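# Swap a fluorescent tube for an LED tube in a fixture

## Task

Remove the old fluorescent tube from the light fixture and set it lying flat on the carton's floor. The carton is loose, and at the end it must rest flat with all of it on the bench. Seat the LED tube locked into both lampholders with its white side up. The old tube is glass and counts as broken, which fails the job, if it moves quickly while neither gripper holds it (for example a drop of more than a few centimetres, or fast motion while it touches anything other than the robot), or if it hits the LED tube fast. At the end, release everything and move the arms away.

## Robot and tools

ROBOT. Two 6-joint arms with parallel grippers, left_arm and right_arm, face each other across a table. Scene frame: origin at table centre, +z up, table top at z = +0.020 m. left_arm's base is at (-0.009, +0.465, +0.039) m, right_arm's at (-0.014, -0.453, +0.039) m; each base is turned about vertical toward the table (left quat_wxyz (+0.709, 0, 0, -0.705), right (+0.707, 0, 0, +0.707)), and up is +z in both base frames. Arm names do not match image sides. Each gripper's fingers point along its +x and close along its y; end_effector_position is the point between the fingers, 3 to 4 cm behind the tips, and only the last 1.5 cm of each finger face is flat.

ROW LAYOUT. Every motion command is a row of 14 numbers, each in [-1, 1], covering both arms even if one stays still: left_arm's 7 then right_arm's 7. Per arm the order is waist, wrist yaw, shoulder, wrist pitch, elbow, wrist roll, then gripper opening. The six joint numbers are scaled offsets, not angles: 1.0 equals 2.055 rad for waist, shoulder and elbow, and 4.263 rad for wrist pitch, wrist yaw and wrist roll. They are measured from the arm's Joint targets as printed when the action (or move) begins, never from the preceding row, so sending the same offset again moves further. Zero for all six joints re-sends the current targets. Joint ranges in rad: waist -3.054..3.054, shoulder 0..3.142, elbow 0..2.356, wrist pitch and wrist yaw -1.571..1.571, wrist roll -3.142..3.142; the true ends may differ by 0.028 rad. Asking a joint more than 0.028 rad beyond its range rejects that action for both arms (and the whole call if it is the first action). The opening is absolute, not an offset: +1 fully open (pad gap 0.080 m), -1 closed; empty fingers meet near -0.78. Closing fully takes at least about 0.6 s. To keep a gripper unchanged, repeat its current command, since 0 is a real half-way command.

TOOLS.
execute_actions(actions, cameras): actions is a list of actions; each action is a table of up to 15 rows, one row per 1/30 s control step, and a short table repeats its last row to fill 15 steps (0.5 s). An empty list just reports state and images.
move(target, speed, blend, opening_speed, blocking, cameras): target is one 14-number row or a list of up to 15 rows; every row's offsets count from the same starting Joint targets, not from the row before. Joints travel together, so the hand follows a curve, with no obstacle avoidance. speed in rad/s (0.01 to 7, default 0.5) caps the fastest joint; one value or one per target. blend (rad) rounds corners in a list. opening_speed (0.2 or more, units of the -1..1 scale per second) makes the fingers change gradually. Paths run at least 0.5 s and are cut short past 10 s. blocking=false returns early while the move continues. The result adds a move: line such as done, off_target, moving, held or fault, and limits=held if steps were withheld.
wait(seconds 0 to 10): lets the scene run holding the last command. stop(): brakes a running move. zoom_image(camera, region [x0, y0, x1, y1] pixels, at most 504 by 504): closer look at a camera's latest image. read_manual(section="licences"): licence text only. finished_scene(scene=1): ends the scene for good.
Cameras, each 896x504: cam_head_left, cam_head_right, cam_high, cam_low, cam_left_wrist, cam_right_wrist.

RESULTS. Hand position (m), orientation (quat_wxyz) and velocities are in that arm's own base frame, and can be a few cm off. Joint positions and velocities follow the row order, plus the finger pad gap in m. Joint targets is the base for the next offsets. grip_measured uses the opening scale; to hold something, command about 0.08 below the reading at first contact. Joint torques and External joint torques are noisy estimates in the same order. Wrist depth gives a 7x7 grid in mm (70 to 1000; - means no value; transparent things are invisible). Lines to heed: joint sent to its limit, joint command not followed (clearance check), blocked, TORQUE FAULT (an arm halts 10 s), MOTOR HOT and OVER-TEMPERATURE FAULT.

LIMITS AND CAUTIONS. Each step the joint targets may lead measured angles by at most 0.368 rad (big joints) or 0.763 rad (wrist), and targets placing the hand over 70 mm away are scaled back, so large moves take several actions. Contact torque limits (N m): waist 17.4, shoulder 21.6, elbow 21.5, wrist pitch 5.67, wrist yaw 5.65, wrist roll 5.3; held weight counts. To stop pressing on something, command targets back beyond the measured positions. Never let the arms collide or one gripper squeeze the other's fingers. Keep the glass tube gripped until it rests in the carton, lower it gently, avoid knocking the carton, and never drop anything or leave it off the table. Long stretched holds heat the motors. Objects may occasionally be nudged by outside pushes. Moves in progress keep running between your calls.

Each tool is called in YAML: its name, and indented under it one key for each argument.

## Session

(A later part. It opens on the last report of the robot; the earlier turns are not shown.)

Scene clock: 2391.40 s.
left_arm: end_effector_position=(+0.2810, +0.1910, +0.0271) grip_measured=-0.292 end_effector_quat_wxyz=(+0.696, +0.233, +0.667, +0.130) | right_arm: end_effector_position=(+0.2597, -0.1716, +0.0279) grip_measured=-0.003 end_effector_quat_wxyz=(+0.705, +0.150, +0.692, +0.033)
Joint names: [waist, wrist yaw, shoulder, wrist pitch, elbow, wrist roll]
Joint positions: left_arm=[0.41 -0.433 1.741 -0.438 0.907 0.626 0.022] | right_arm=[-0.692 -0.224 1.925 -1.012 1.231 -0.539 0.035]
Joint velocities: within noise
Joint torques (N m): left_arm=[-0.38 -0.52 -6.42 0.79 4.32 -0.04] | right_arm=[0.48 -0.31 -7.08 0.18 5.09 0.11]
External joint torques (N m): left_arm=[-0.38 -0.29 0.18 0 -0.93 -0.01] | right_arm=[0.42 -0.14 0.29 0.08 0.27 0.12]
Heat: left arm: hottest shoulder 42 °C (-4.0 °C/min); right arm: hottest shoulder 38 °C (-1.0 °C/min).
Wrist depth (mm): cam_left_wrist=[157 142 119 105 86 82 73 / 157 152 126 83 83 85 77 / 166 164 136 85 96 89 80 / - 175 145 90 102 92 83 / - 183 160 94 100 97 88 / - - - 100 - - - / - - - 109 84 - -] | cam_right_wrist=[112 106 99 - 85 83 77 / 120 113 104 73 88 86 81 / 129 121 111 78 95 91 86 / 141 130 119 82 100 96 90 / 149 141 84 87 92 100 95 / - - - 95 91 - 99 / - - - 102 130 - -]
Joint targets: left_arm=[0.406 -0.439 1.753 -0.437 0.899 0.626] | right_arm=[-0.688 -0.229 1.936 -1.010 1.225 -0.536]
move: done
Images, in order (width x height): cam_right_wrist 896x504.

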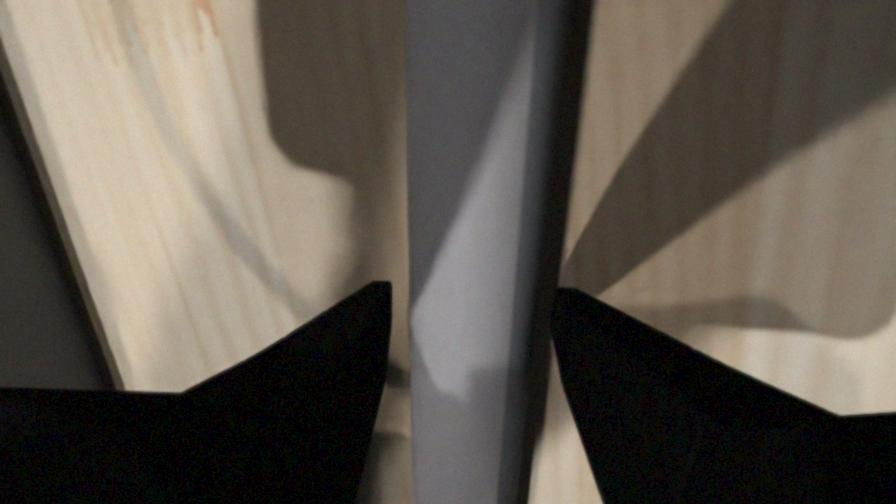

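move:
  target:
    - [0,0,0,0,0,0,-0.45,-0.0060,0,0,0,0,-0.0012,0.0]
    - [0,0,0,0,0,0,-0.45,-0.0060,0,0,0,0,-0.0012,-0.45]
  speed: 0.1
  opening_speed: 0.6
  cameras: ["cam_right_wrist","cam_low"]

zoom_image:
  camera: "cam_low"
  region: [325, 275, 355, 300]

Scene clock: 2401.47 s.
left_arm: end_effector_position=(+0.2809, +0.1910, +0.0272) grip_measured=-0.292 end_effector_quat_wxyz=(+0.696, +0.233, +0.667, +0.130) | right_arm: end_effector_position=(+0.2586, -0.1727, +0.0279) grip_measured=-0.312 end_effector_quat_wxyz=(+0.706, +0.154, +0.691, +0.032)
Joint names: [waist, wrist yaw, shoulder, wrist pitch, elbow, wrist roll]
Joint positions: left_arm=[0.41 -0.434 1.741 -0.438 0.907 0.626 0.022] | right_arm=[-0.698 -0.227 1.925 -1.012 1.23 -0.539 0.021]
Joint velocities: within noise
Joint torques (N m): left_arm=[-0.38 -0.49 -6.41 0.8 4.34 -0.04] | right_arm=[-0.27 -0.26 -7.26 0.19 5.24 -0.06]
External joint torques (N m): left_arm=[-0.36 -0.26 0.24 -0.01 -0.99 -0.01] | right_arm=[-0.3 -0.09 0.06 0.1 0.48 -0.05]
Heat: left arm: hottest shoulder 42 °C (-5.0 °C/min); right arm: hottest shoulder 39 °C (+0.0 °C/min).
Wrist depth (mm): cam_left_wrist=[157 143 119 78 86 82 73 / 157 151 127 81 83 85 77 / 166 163 135 84 96 89 80 / - 175 145 90 102 91 83 / - 184 160 94 100 98 88 / - - - 101 - - - / - - - 109 84 - -] | cam_right_wrist=[113 107 100 - 85 83 78 / 121 114 105 73 88 87 81 / 130 123 112 78 95 91 86 / 142 131 120 82 101 96 90 / 150 142 129 87 91 101 95 / - - - 92 92 - 99 / - - - 102 - - -]
Joint targets: left_arm=[0.406 -0.440 1.753 -0.437 0.900 0.626] | right_arm=[-0.701 -0.229 1.936 -1.010 1.225 -0.541]
move: done
Images, in order (width x height): cam_low 896x504, cam_right_wrist 896x504.

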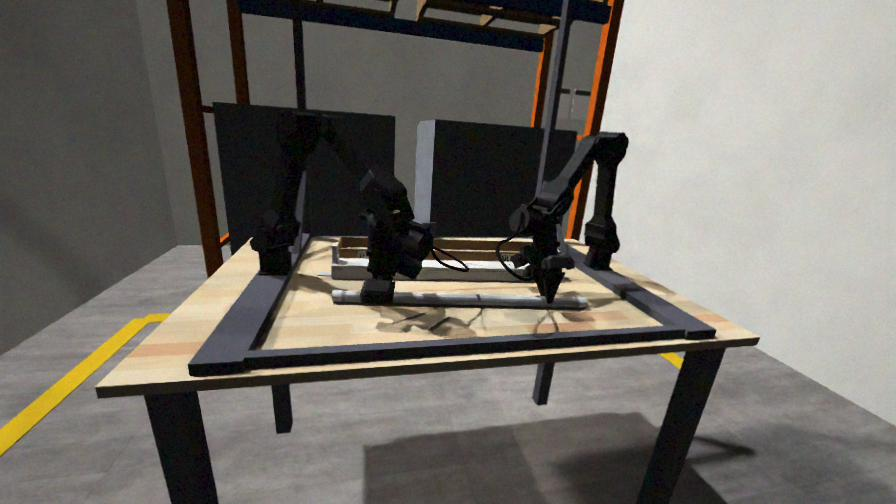

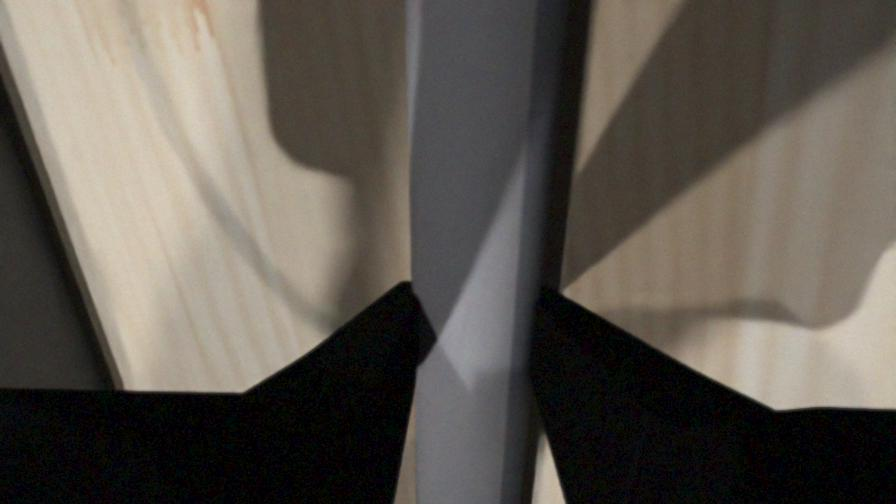

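Scaled by 16.800 from the camera's 896x504 image, which has a finer 1280x720 frame.

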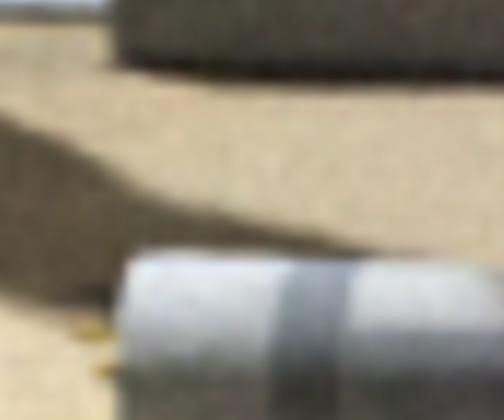

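move:
  target:
    - [0,0,0,0,0,0,-0.15,0,0,0,0,0,0,-0.45]
    - [-0.0262,-0.0035,-0.0553,-0.0363,0.0253,-0.0137,0.0,0,0,0,0,0,0,-0.45]
    - [0.1618,0.1425,0.1892,-0.2103,0.3868,0.0660,0.0,0,0,0,0,0,0,-0.45]
  speed: [0.1,0.06,0.5]
  cameras: ["cam_low","cam_left_wrist","cam_right_wrist"]

zoom_image:
  camera: "cam_low"
  region: [325, 275, 355, 300]

Scene clock: 2442.50 s.
left_arm: end_effector_position=(+0.2848, +0.2265, +0.0660) grip_measured=-0.004 end_effector_quat_wxyz=(+0.693, -0.039, +0.706, -0.142) | right_arm: end_effector_position=(+0.2591, -0.1727, +0.0279) grip_measured=-0.312 end_effector_quat_wxyz=(+0.707, +0.153, +0.690, +0.033)
Joint names: [waist, wrist yaw, shoulder, wrist pitch, elbow, wrist roll]
Joint positions: left_arm=[0.739 0.163 2.125 -1.331 1.685 0.903 0.035] | right_arm=[-0.698 -0.229 1.925 -1.01 1.23 -0.542 0.021]
Joint velocities: within noise
Joint torques (N m): left_arm=[-0.06 0.37 -9.01 -0.12 6.26 0.17] | right_arm=[-0.18 -0.15 -6.95 0.1 5.12 0.01]
External joint torques (N m): left_arm=[-0.1 0.23 0.26 -0.1 1.02 0.16] | right_arm=[-0.2 0.02 0.42 -0.03 0.27 0.03]
Heat: left arm: hottest shoulder 41 °C (-2.0 °C/min); right arm: hottest shoulder 40 °C (+2.0 °C/min).
Wrist depth (mm): cam_left_wrist=[106 110 119 122 136 150 163 / 111 116 127 129 145 160 175 / 118 122 132 136 156 172 183 / 122 129 140 145 167 186 190 / 129 137 141 139 136 201 192 / - - - 152 89 - - / - - - 167 198 - -] | cam_right_wrist=[113 107 100 - 85 83 78 / 121 114 105 73 88 87 81 / 130 123 112 78 95 91 86 / 142 132 120 82 101 96 90 / 150 142 129 87 91 101 95 / - - - 92 93 - 99 / - - - 102 - - -]
Joint targets: left_arm=[0.739 0.168 2.141 -1.334 1.694 0.907] | right_arm=[-0.701 -0.229 1.936 -1.010 1.225 -0.541]
move: done
Images, in order (width x height): cam_low 896x504, cam_left_wrist 896x504, cam_right_wrist 896x504.

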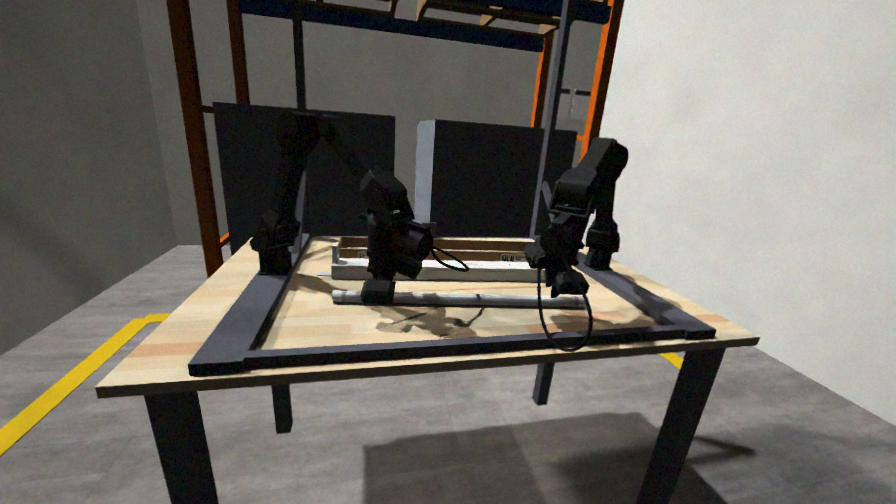

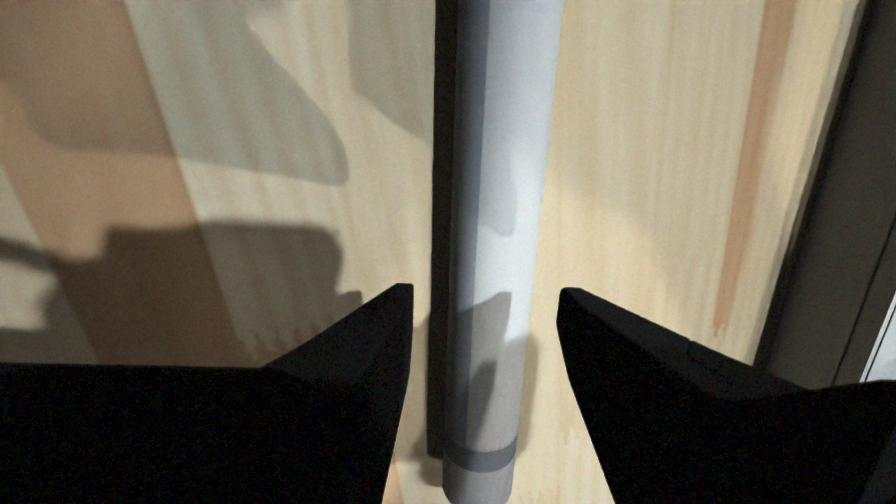

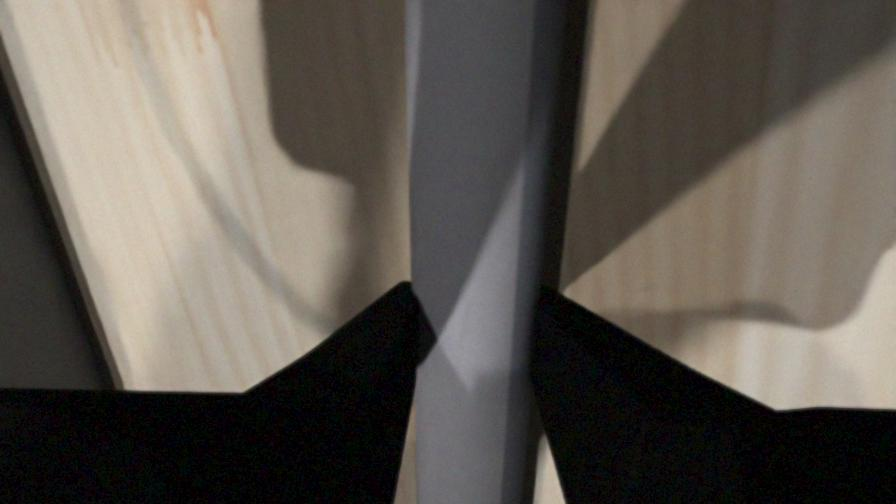

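Scaled by 16.800 from the camera's 896x504 image, which has a finer 1280x720 frame.

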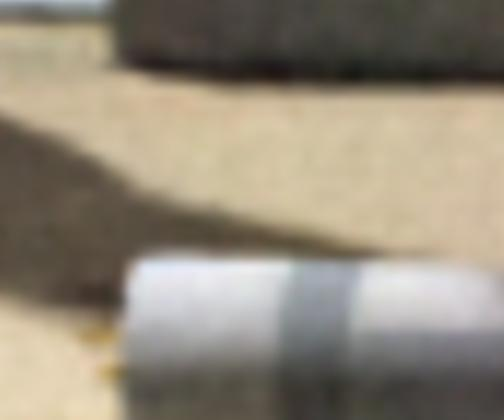

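move:
  target: [-0.0156,0.0002,0.0034,0.0369,-0.0795,-0.0041,0.0,0,0,0,0,0,0,-0.45]
  speed: 0.1
  cameras: ["cam_left_wrist"]

Scene clock: 2473.30 s.
left_arm: end_effector_position=(+0.2845, +0.2125, +0.0280) grip_measured=-0.004 end_effector_quat_wxyz=(+0.691, -0.032, +0.706, -0.149) | right_arm: end_effector_position=(+0.2591, -0.1727, +0.0279) grip_measured=-0.312 end_effector_quat_wxyz=(+0.707, +0.153, +0.690, +0.033)
Joint names: [waist, wrist yaw, shoulder, wrist pitch, elbow, wrist roll]
Joint positions: left_arm=[0.711 0.164 2.132 -1.178 1.54 0.894 0.035] | right_arm=[-0.698 -0.229 1.925 -1.01 1.23 -0.542 0.021]
Joint velocities: within noise
Joint torques (N m): left_arm=[-0.32 0.39 -8.81 0.12 3.96 -0.14] | right_arm=[-0.24 -0.14 -7.24 0.12 5.05 0]
External joint torques (N m): left_arm=[-0.36 0.26 0.29 0.15 -1.05 -0.15] | right_arm=[-0.29 0.02 0.12 0.03 0.28 0.01]
Heat: left arm: hottest shoulder 40 °C (-1.0 °C/min); right arm: hottest shoulder 40 °C (+0.0 °C/min).
Wrist depth (mm): cam_left_wrist=[- 80 85 87 98 108 118 / - 84 90 82 79 116 127 / - 88 95 87 114 124 138 / 89 93 101 90 119 133 150 / - 98 103 93 96 145 162 / - - - 101 89 - - / - - - 110 108 - -] | cam_right_wrist=[113 107 100 - 85 83 78 / 121 114 105 73 88 87 81 / 130 123 112 78 95 91 86 / 142 132 120 82 101 96 90 / 151 142 129 87 91 101 95 / - - - 92 93 - 99 / - - - 102 - - -]
Joint targets: left_arm=[0.707 0.169 2.148 -1.176 1.531 0.890] | right_arm=[-0.701 -0.229 1.936 -1.010 1.225 -0.541]
move: done
Images, in order (width x height): cam_left_wrist 896x504.

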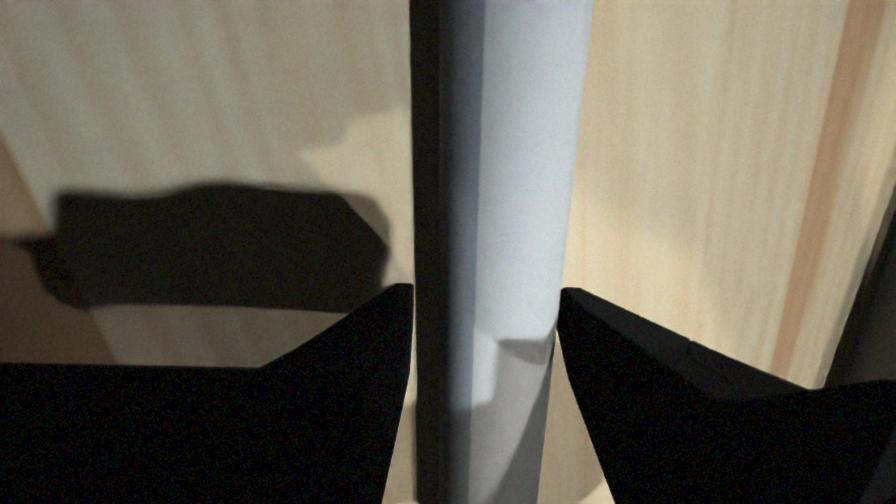

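move:
  target:
    - [-0.0036,0,0.0015,0.0021,-0.0029,-0.0017,0.0,0,0,0,0,0,0,-0.45]
    - [-0.0036,0,0.0015,0.0021,-0.0029,-0.0017,-0.45,0,0,0,0,0,0,-0.45]
  speed: 0.05
  opening_speed: 0.6
  cameras: ["cam_left_wrist","cam_low","cam_right_wrist"]

zoom_image:
  camera: "cam_low"
  region: [325, 275, 355, 300]

Scene clock: 2486.83 s.
left_arm: end_effector_position=(+0.2862, +0.2108, +0.0262) grip_measured=-0.262 end_effector_quat_wxyz=(+0.692, -0.032, +0.706, -0.148) | right_arm: end_effector_position=(+0.2591, -0.1727, +0.0279) grip_measured=-0.312 end_effector_quat_wxyz=(+0.707, +0.153, +0.690, +0.033)
Joint names: [waist, wrist yaw, shoulder, wrist pitch, elbow, wrist roll]
Joint positions: left_arm=[0.704 0.164 2.134 -1.169 1.534 0.886 0.023] | right_arm=[-0.698 -0.229 1.925 -1.01 1.23 -0.542 0.021]
Joint velocities: within noise
Joint torques (N m): left_arm=[-0.47 0.36 -8.55 0.11 3.93 -0.11] | right_arm=[-0.2 -0.13 -7.1 0.13 5.13 0.02]
External joint torques (N m): left_arm=[-0.47 0.22 0.54 0.15 -1.05 -0.12] | right_arm=[-0.15 0.03 0.29 0.03 0.31 0.04]
Heat: left arm: hottest shoulder 42 °C (+1.0 °C/min); right arm: hottest shoulder 40 °C (+0.0 °C/min).
Wrist depth (mm): cam_left_wrist=[- 79 84 86 98 106 116 / - 83 89 77 78 113 126 / - 87 94 81 112 122 138 / 88 92 99 85 119 131 148 / - 97 104 89 95 143 160 / - - - 96 93 - - / - - - 103 78 - -] | cam_right_wrist=[113 107 100 73 85 83 78 / 121 115 105 73 88 87 81 / 130 123 112 78 95 91 86 / 142 131 120 82 101 97 90 / 150 142 129 87 91 101 95 / - - - 92 92 - 99 / - - - 102 - - -]
Joint targets: left_arm=[0.699 0.169 2.151 -1.167 1.525 0.882] | right_arm=[-0.701 -0.229 1.936 -1.010 1.225 -0.541]
move: done
Images, in order (width x height): cam_low 896x504, cam_left_wrist 896x504, cam_right_wrist 896x504.

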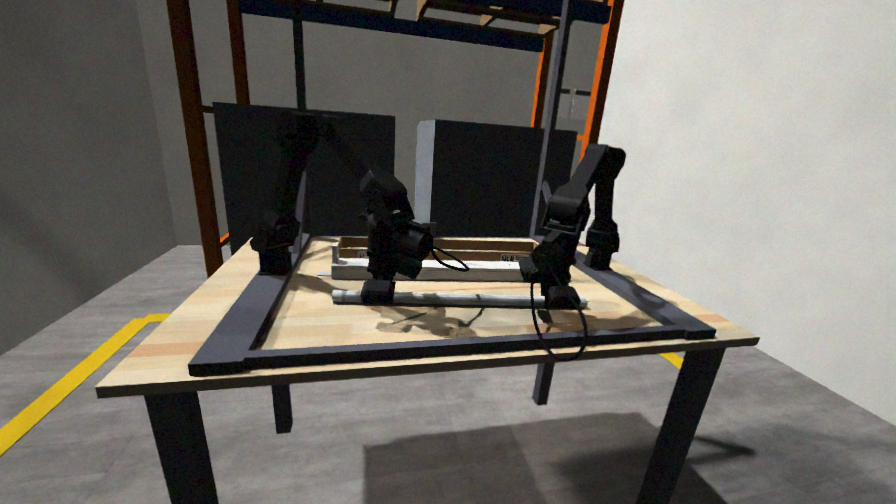

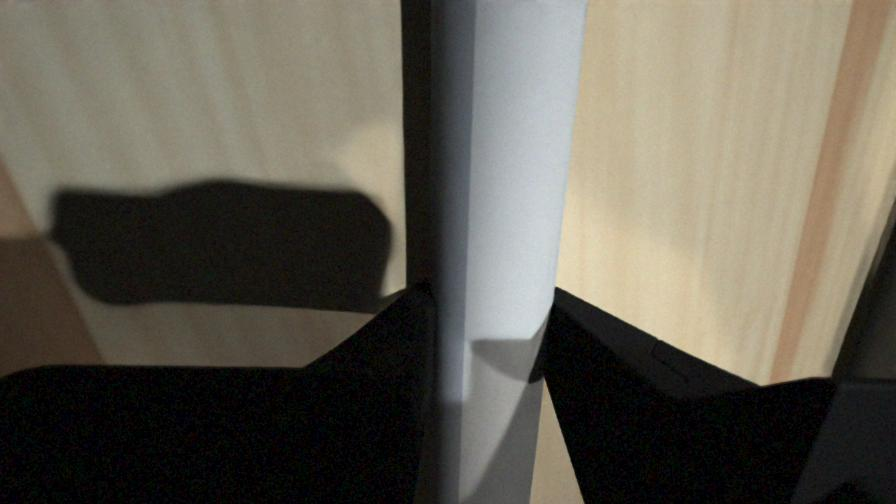

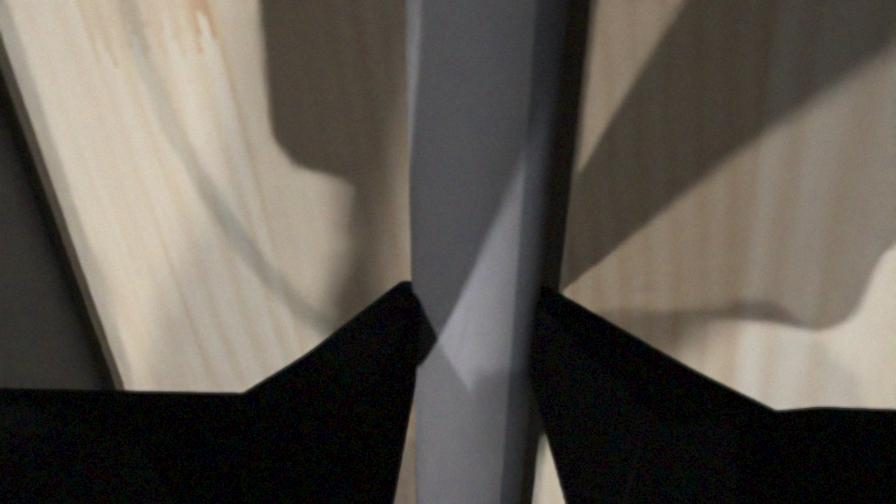

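Scaled by 16.800 from the camera's 896x504 image, which has a finer 1280x720 frame.

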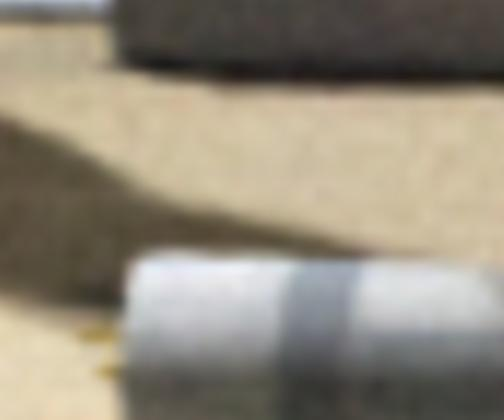

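zoom_image:
  camera: "cam_low"
  region: [325, 235, 365, 285]

zoom_image:
  camera: "cam_low"
  region: [535, 235, 575, 285]

zoom_image:
  camera: "cam_low"
  region: [565, 285, 600, 315]

Scaled by 10.080 from the camera's 896x504 image, which has a finer 1280x720 frame.

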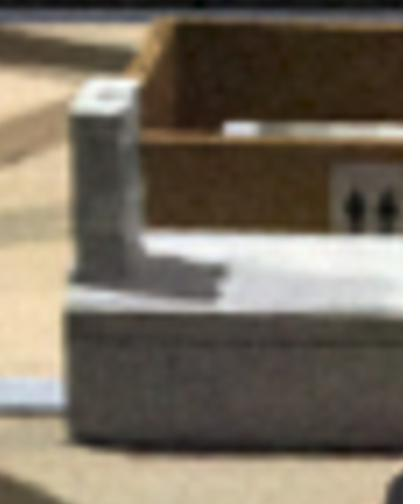

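Scaled by 10.080 from the camera's 896x504 image, which has a finer 1280x720 frame.

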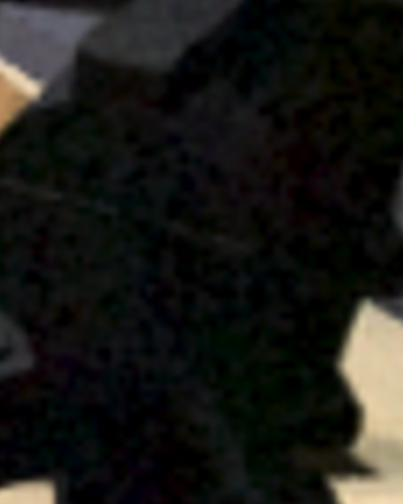

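Scaled by 14.400 from the camera's 896x504 image, which has a finer 1280x720 frame.

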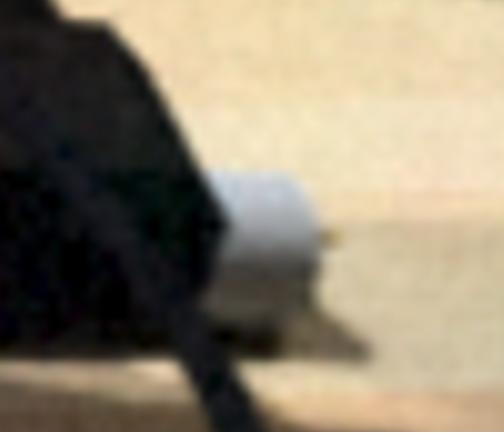

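move:
  target:
    - [-0.0153,-0.0176,-0.0772,-0.0150,0.0116,-0.0107,-0.45,0.0311,0.0246,-0.0668,-0.0287,0.0346,0.0149,-0.45]
    - [-0.1184,-0.0531,-0.2116,0.0014,-0.0870,-0.0645,-0.45,0.1593,0.0697,-0.1520,-0.0390,0.0095,0.0743,-0.45]
    - [-0.2672,-0.1025,-0.2854,0.0132,-0.1657,-0.1377,-0.45,0.3167,0.1190,-0.1678,-0.0485,-0.0059,0.1474,-0.45]
    - [-0.4518,-0.1545,-0.2657,-0.0047,-0.1858,-0.2366,-0.45,0.4801,0.1596,-0.1023,-0.0772,0.0295,0.2322,-0.45]
  speed: [0.15,0.3,0.3,0.3]
  blend: 0.05

zoom_image:
  camera: "cam_low"
  region: [325, 225, 365, 275]

zoom_image:
  camera: "cam_low"
  region: [535, 225, 575, 275]

zoom_image:
  camera: "cam_head_left"
  region: [345, 230, 605, 290]

Scene clock: 2654.23 s.
left_arm: end_effector_position=(+0.2707, +0.0096, +0.1154) grip_measured=-0.262 end_effector_quat_wxyz=(+0.695, +0.209, +0.676, +0.130) | right_arm: end_effector_position=(+0.2716, +0.0112, +0.1154) grip_measured=-0.312 end_effector_quat_wxyz=(+0.675, -0.130, +0.695, -0.211)
Joint names: [waist, wrist yaw, shoulder, wrist pitch, elbow, wrist roll]
Joint positions: left_arm=[-0.225 -0.482 1.596 -1.184 1.151 -0.124 0.023] | right_arm=[0.282 0.446 1.716 -1.335 1.276 0.448 0.021]
Joint velocities: within noise
Joint torques (N m): left_arm=[-0.54 -0.64 -5.65 0.06 4.62 -0.1] | right_arm=[0.44 0.55 -5.87 -0.26 7.41 0.07]
External joint torques (N m): left_arm=[-0.59 -0.32 0.14 -0.19 -0.93 -0.07] | right_arm=[0.46 0.27 0.26 -0.29 2.26 0.05]
Heat: left arm: hottest shoulder 45 °C (+0.0 °C/min); right arm: hottest shoulder 40 °C (+0.0 °C/min).
Wrist depth (mm): cam_left_wrist=[294 256 223 74 78 149 140 / 313 278 240 76 136 156 145 / - 299 254 80 146 166 151 / - 327 270 84 153 175 158 / - 355 297 89 95 184 154 / - - - 96 93 - - / - - - 103 78 - -] | cam_right_wrist=[133 141 125 - 218 250 301 / 139 146 130 72 226 272 328 / 145 158 140 77 244 299 357 / 152 166 151 81 265 328 - / 157 175 152 87 92 372 - / - - - 93 93 - - / - - - 103 - - -]
Joint targets: left_arm=[-0.229 -0.490 1.605 -1.187 1.143 -0.126] | right_arm=[0.286 0.451 1.726 -1.339 1.286 0.449]
move: done

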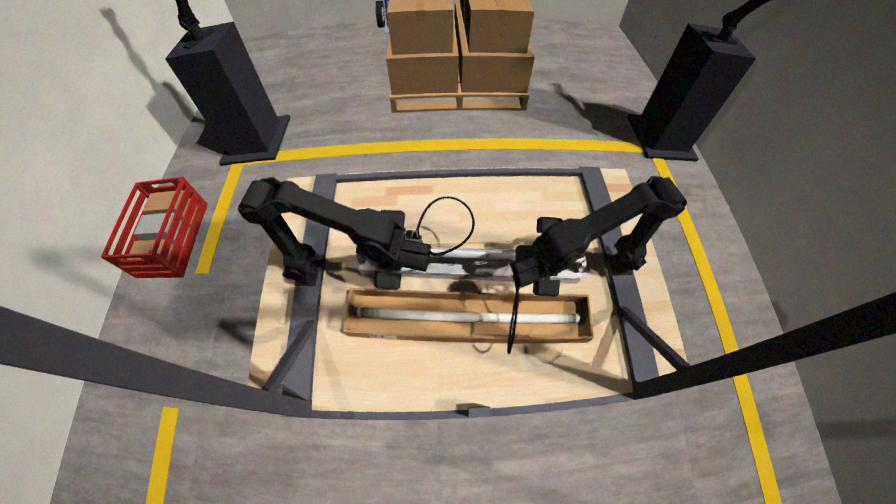

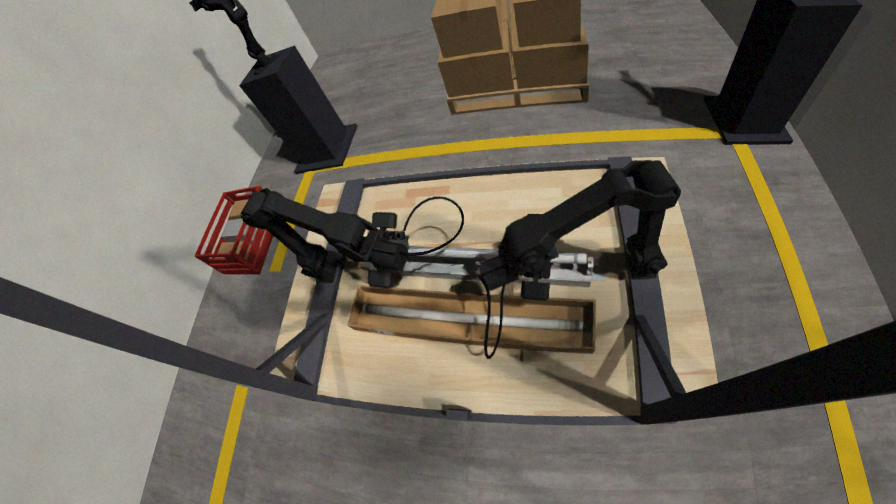

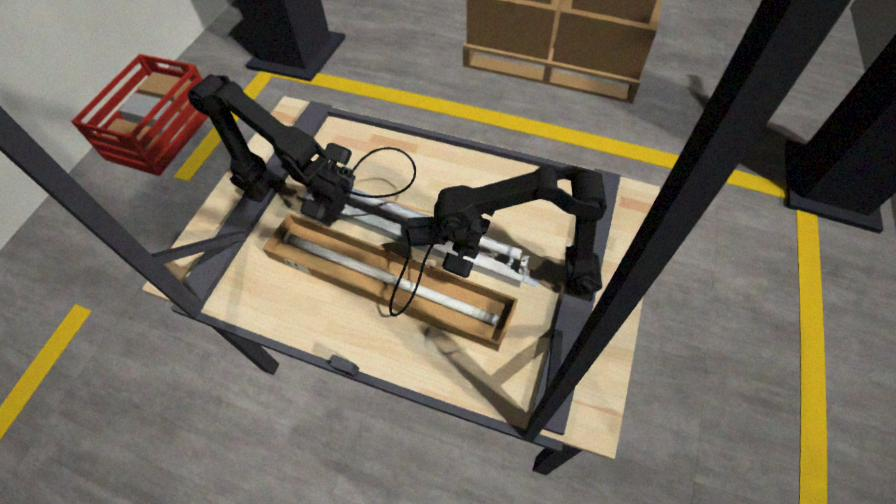

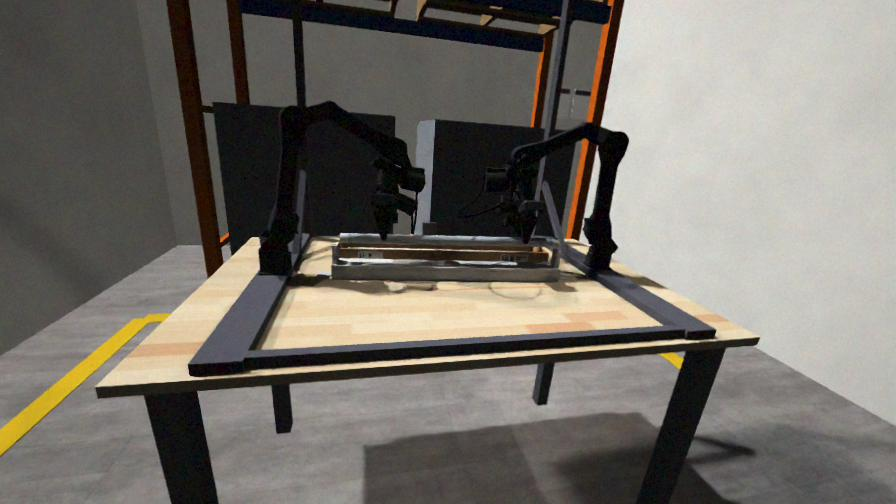

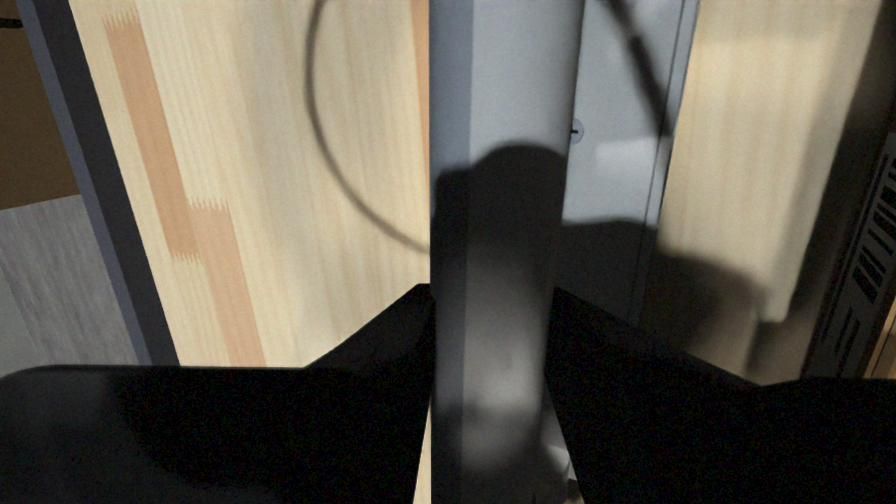

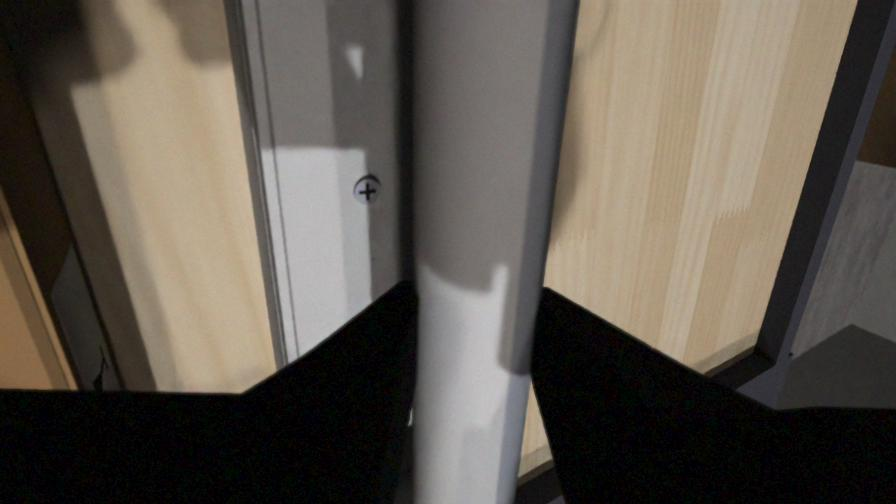

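Scaled by 10.080 from the camera's 896x504 image, which has a finer 1280x720 frame.

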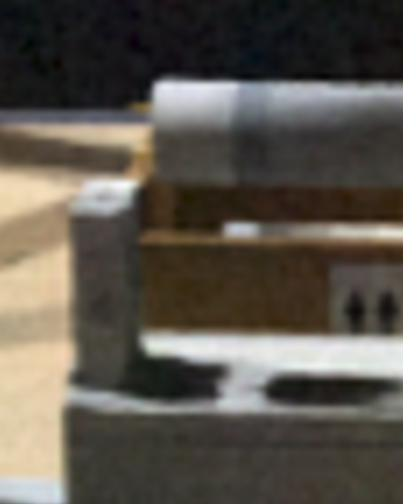

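Scaled by 10.080 from the camera's 896x504 image, which has a finer 1280x720 frame.

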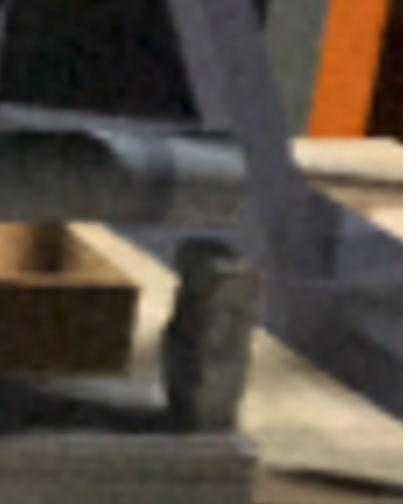

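Scaled by 1.938 from the camera's 896x504 image, which has a finer 1280x720 frame.

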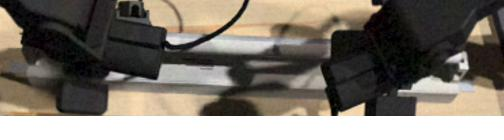

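zoom_image:
  camera: "cam_high"
  region: [490, 230, 550, 290]

zoom_image:
  camera: "cam_high"
  region: [285, 165, 345, 225]

zoom_image:
  camera: "cam_head_left"
  region: [555, 230, 605, 290]

zoom_image:
  camera: "cam_head_right"
  region: [560, 235, 610, 295]

zoom_image:
  camera: "cam_head_left"
  region: [340, 230, 390, 290]

Scaled by 8.400 from the camera's 896x504 image, which has a finer 1280x720 frame.

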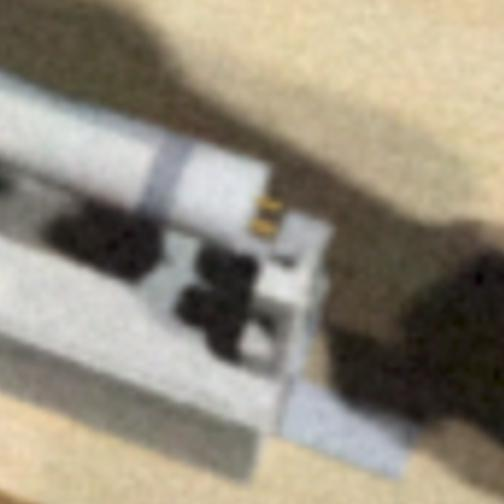

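Scaled by 8.400 from the camera's 896x504 image, which has a finer 1280x720 frame.

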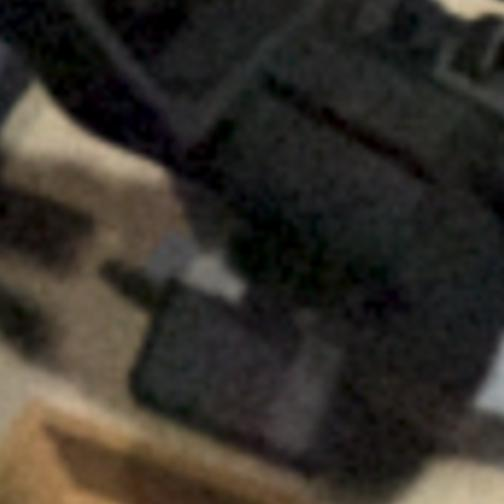

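Scaled by 8.400 from the camera's 896x504 image, which has a finer 1280x720 frame.

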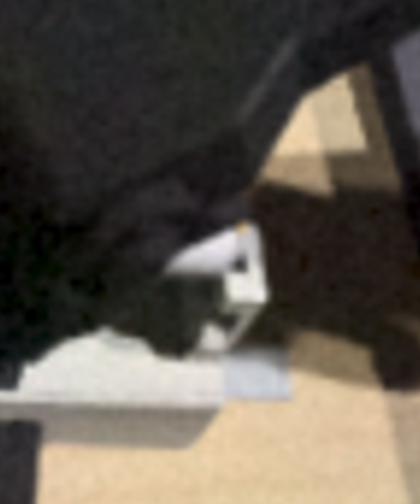

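Scaled by 8.400 from the camera's 896x504 image, which has a finer 1280x720 frame.

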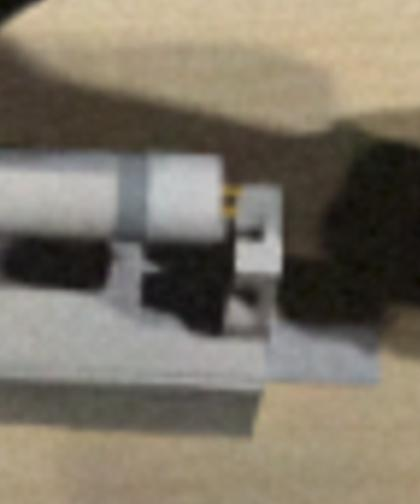

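Scaled by 8.400 from the camera's 896x504 image, which has a finer 1280x720 frame.

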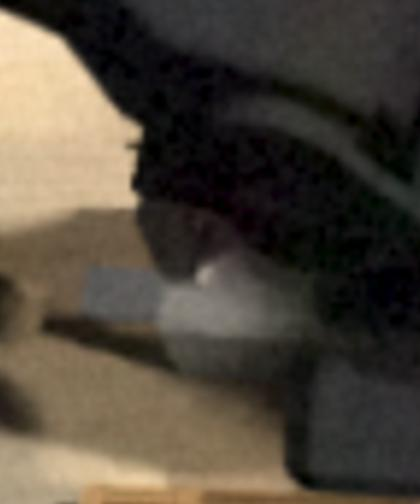

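move:
  target: [0.0054,0.0002,0.0242,0.0122,0.0083,0.0026,-0.45,0.0065,-0.0012,-0.0231,0.0116,-0.0453,0.0038,-0.45]
  speed: 0.08

zoom_image:
  camera: "cam_low"
  region: [325, 225, 365, 275]

zoom_image:
  camera: "cam_low"
  region: [535, 225, 575, 275]

zoom_image:
  camera: "cam_head_right"
  region: [560, 235, 610, 295]

zoom_image:
  camera: "cam_high"
  region: [490, 230, 550, 290]

Scene clock: 2744.20 s.
left_arm: end_effector_position=(+0.2791, +0.0091, +0.1028) grip_measured=-0.262 end_effector_quat_wxyz=(+0.692, +0.210, +0.679, +0.131) | right_arm: end_effector_position=(+0.2637, +0.0118, +0.1043) grip_measured=-0.312 end_effector_quat_wxyz=(+0.678, -0.128, +0.692, -0.213)
Joint names: [waist, wrist yaw, shoulder, wrist pitch, elbow, wrist roll]
Joint positions: left_arm=[-0.22 -0.483 1.645 -1.143 1.151 -0.122 0.023] | right_arm=[0.294 0.447 1.692 -1.284 1.204 0.462 0.021]
Joint velocities: within noise
Joint torques (N m): left_arm=[0.21 -0.6 -5.91 0.65 6.49 0.23] | right_arm=[0.55 0.29 -8.46 -0.42 4.73 0.1]
External joint torques (N m): left_arm=[0.21 -0.28 0.14 0.42 1.03 0.25] | right_arm=[0.56 0.01 -2.51 -0.43 -0.32 0.08]
Heat: left arm: hottest shoulder 39 °C (-3.0 °C/min); right arm: hottest shoulder 36 °C (-1.0 °C/min).
Wrist depth (mm): cam_left_wrist=[280 240 209 74 119 139 129 / 297 260 223 75 125 146 136 / 319 280 237 79 133 154 141 / - 305 253 83 140 162 148 / - 337 278 89 95 173 151 / - - - 96 93 - - / - - - 103 78 - -] | cam_right_wrist=[125 133 116 75 204 235 288 / 130 141 122 73 212 256 316 / 137 148 130 78 229 282 340 / 143 156 140 82 245 309 375 / 150 164 143 87 92 346 - / - - - 93 93 - - / - - - 102 - - -]
Joint targets: left_arm=[-0.218 -0.489 1.655 -1.136 1.161 -0.115] | right_arm=[0.299 0.446 1.678 -1.290 1.192 0.465]
move: done

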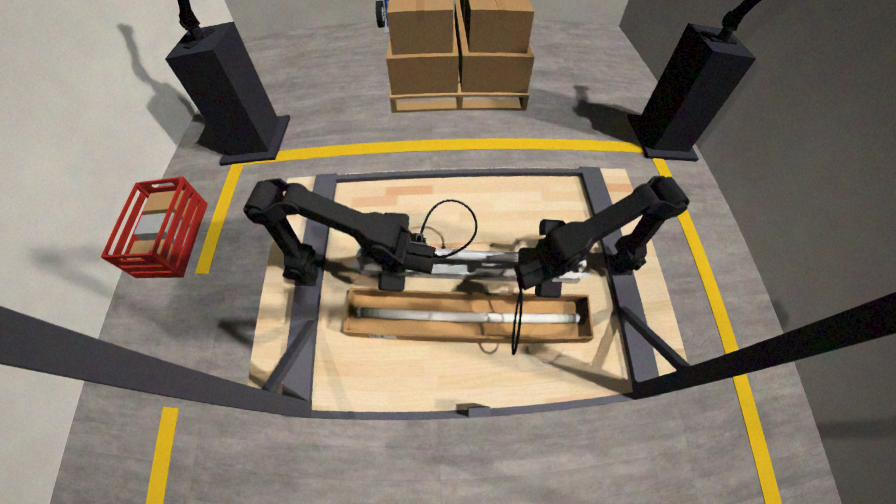

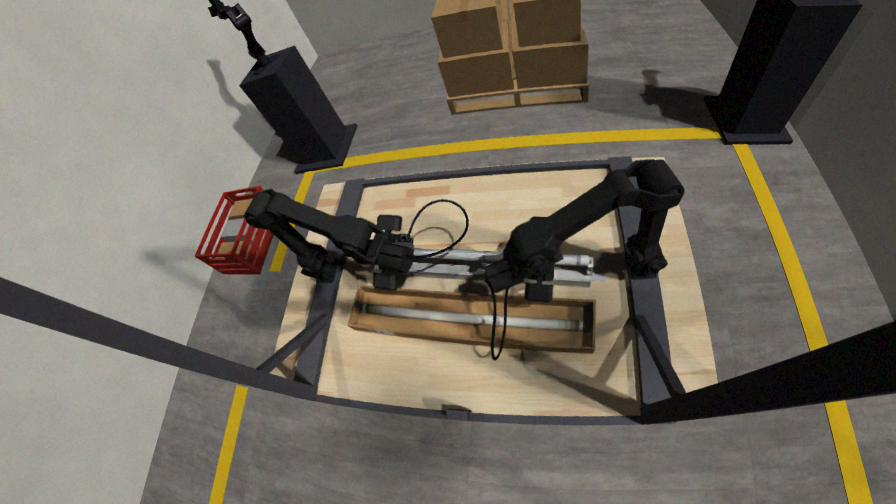

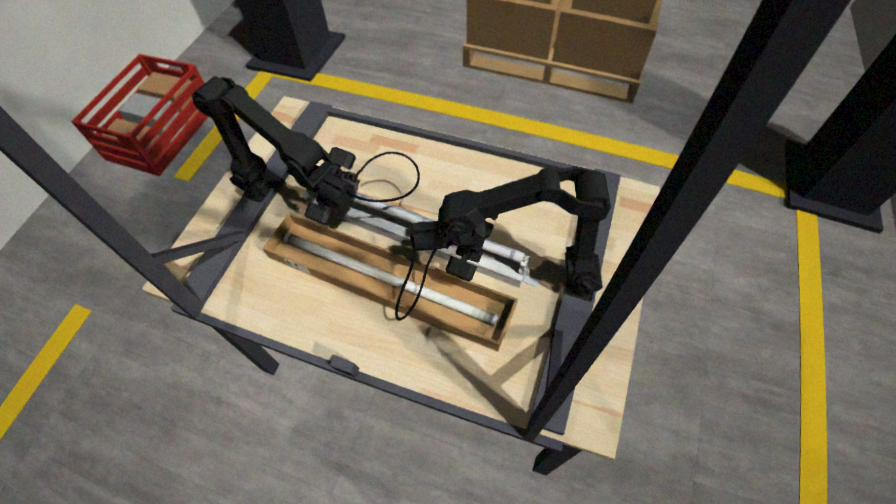

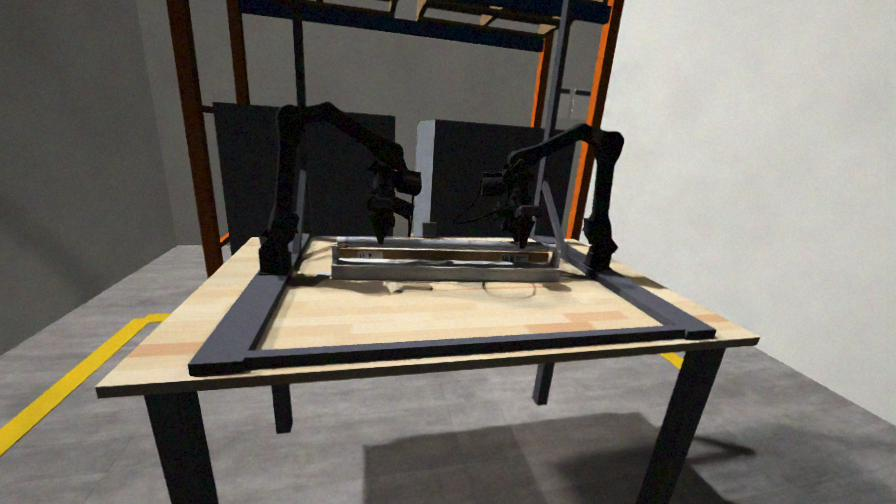

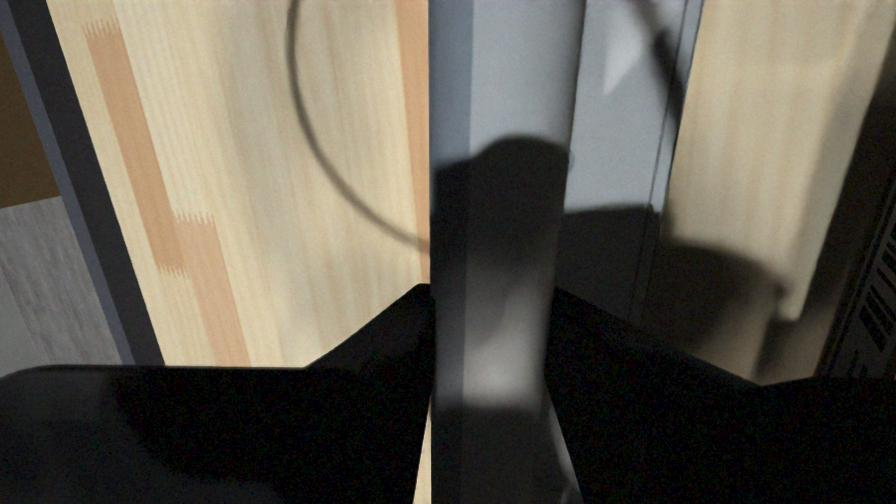

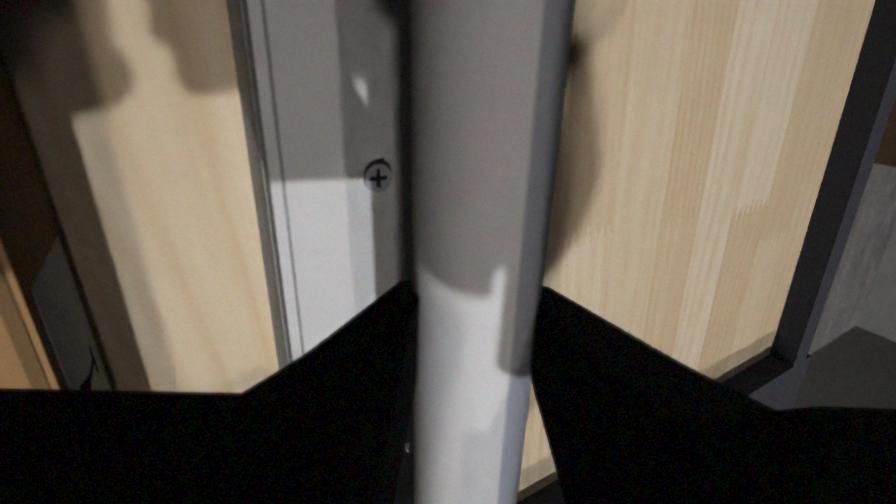

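Scaled by 10.080 from the camera's 896x504 image, which has a finer 1280x720 frame.

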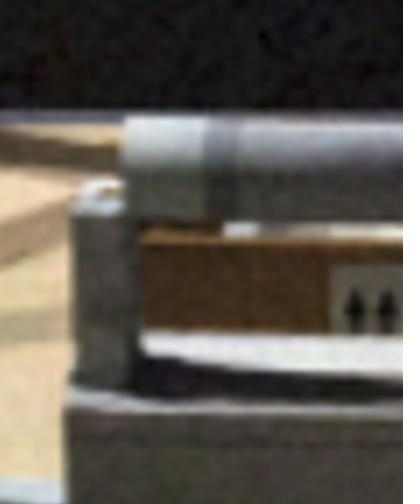

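Scaled by 10.080 from the camera's 896x504 image, which has a finer 1280x720 frame.

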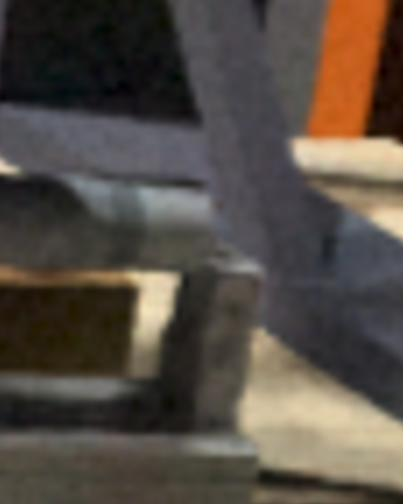

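Scaled by 8.400 from the camera's 896x504 image, which has a finer 1280x720 frame.

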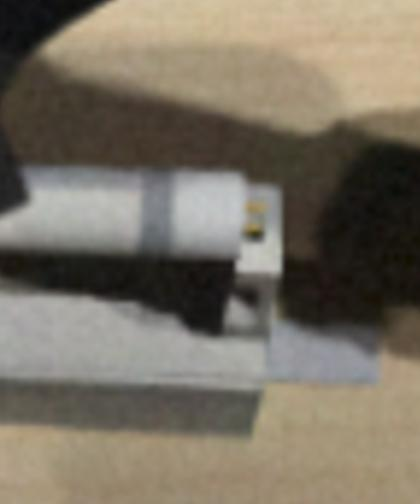

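Scaled by 8.400 from the camera's 896x504 image, which has a finer 1280x720 frame.

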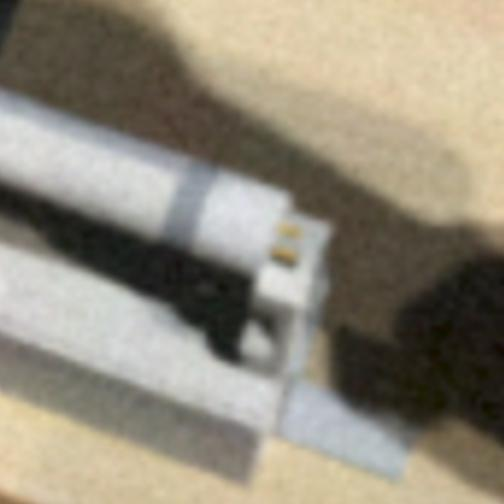

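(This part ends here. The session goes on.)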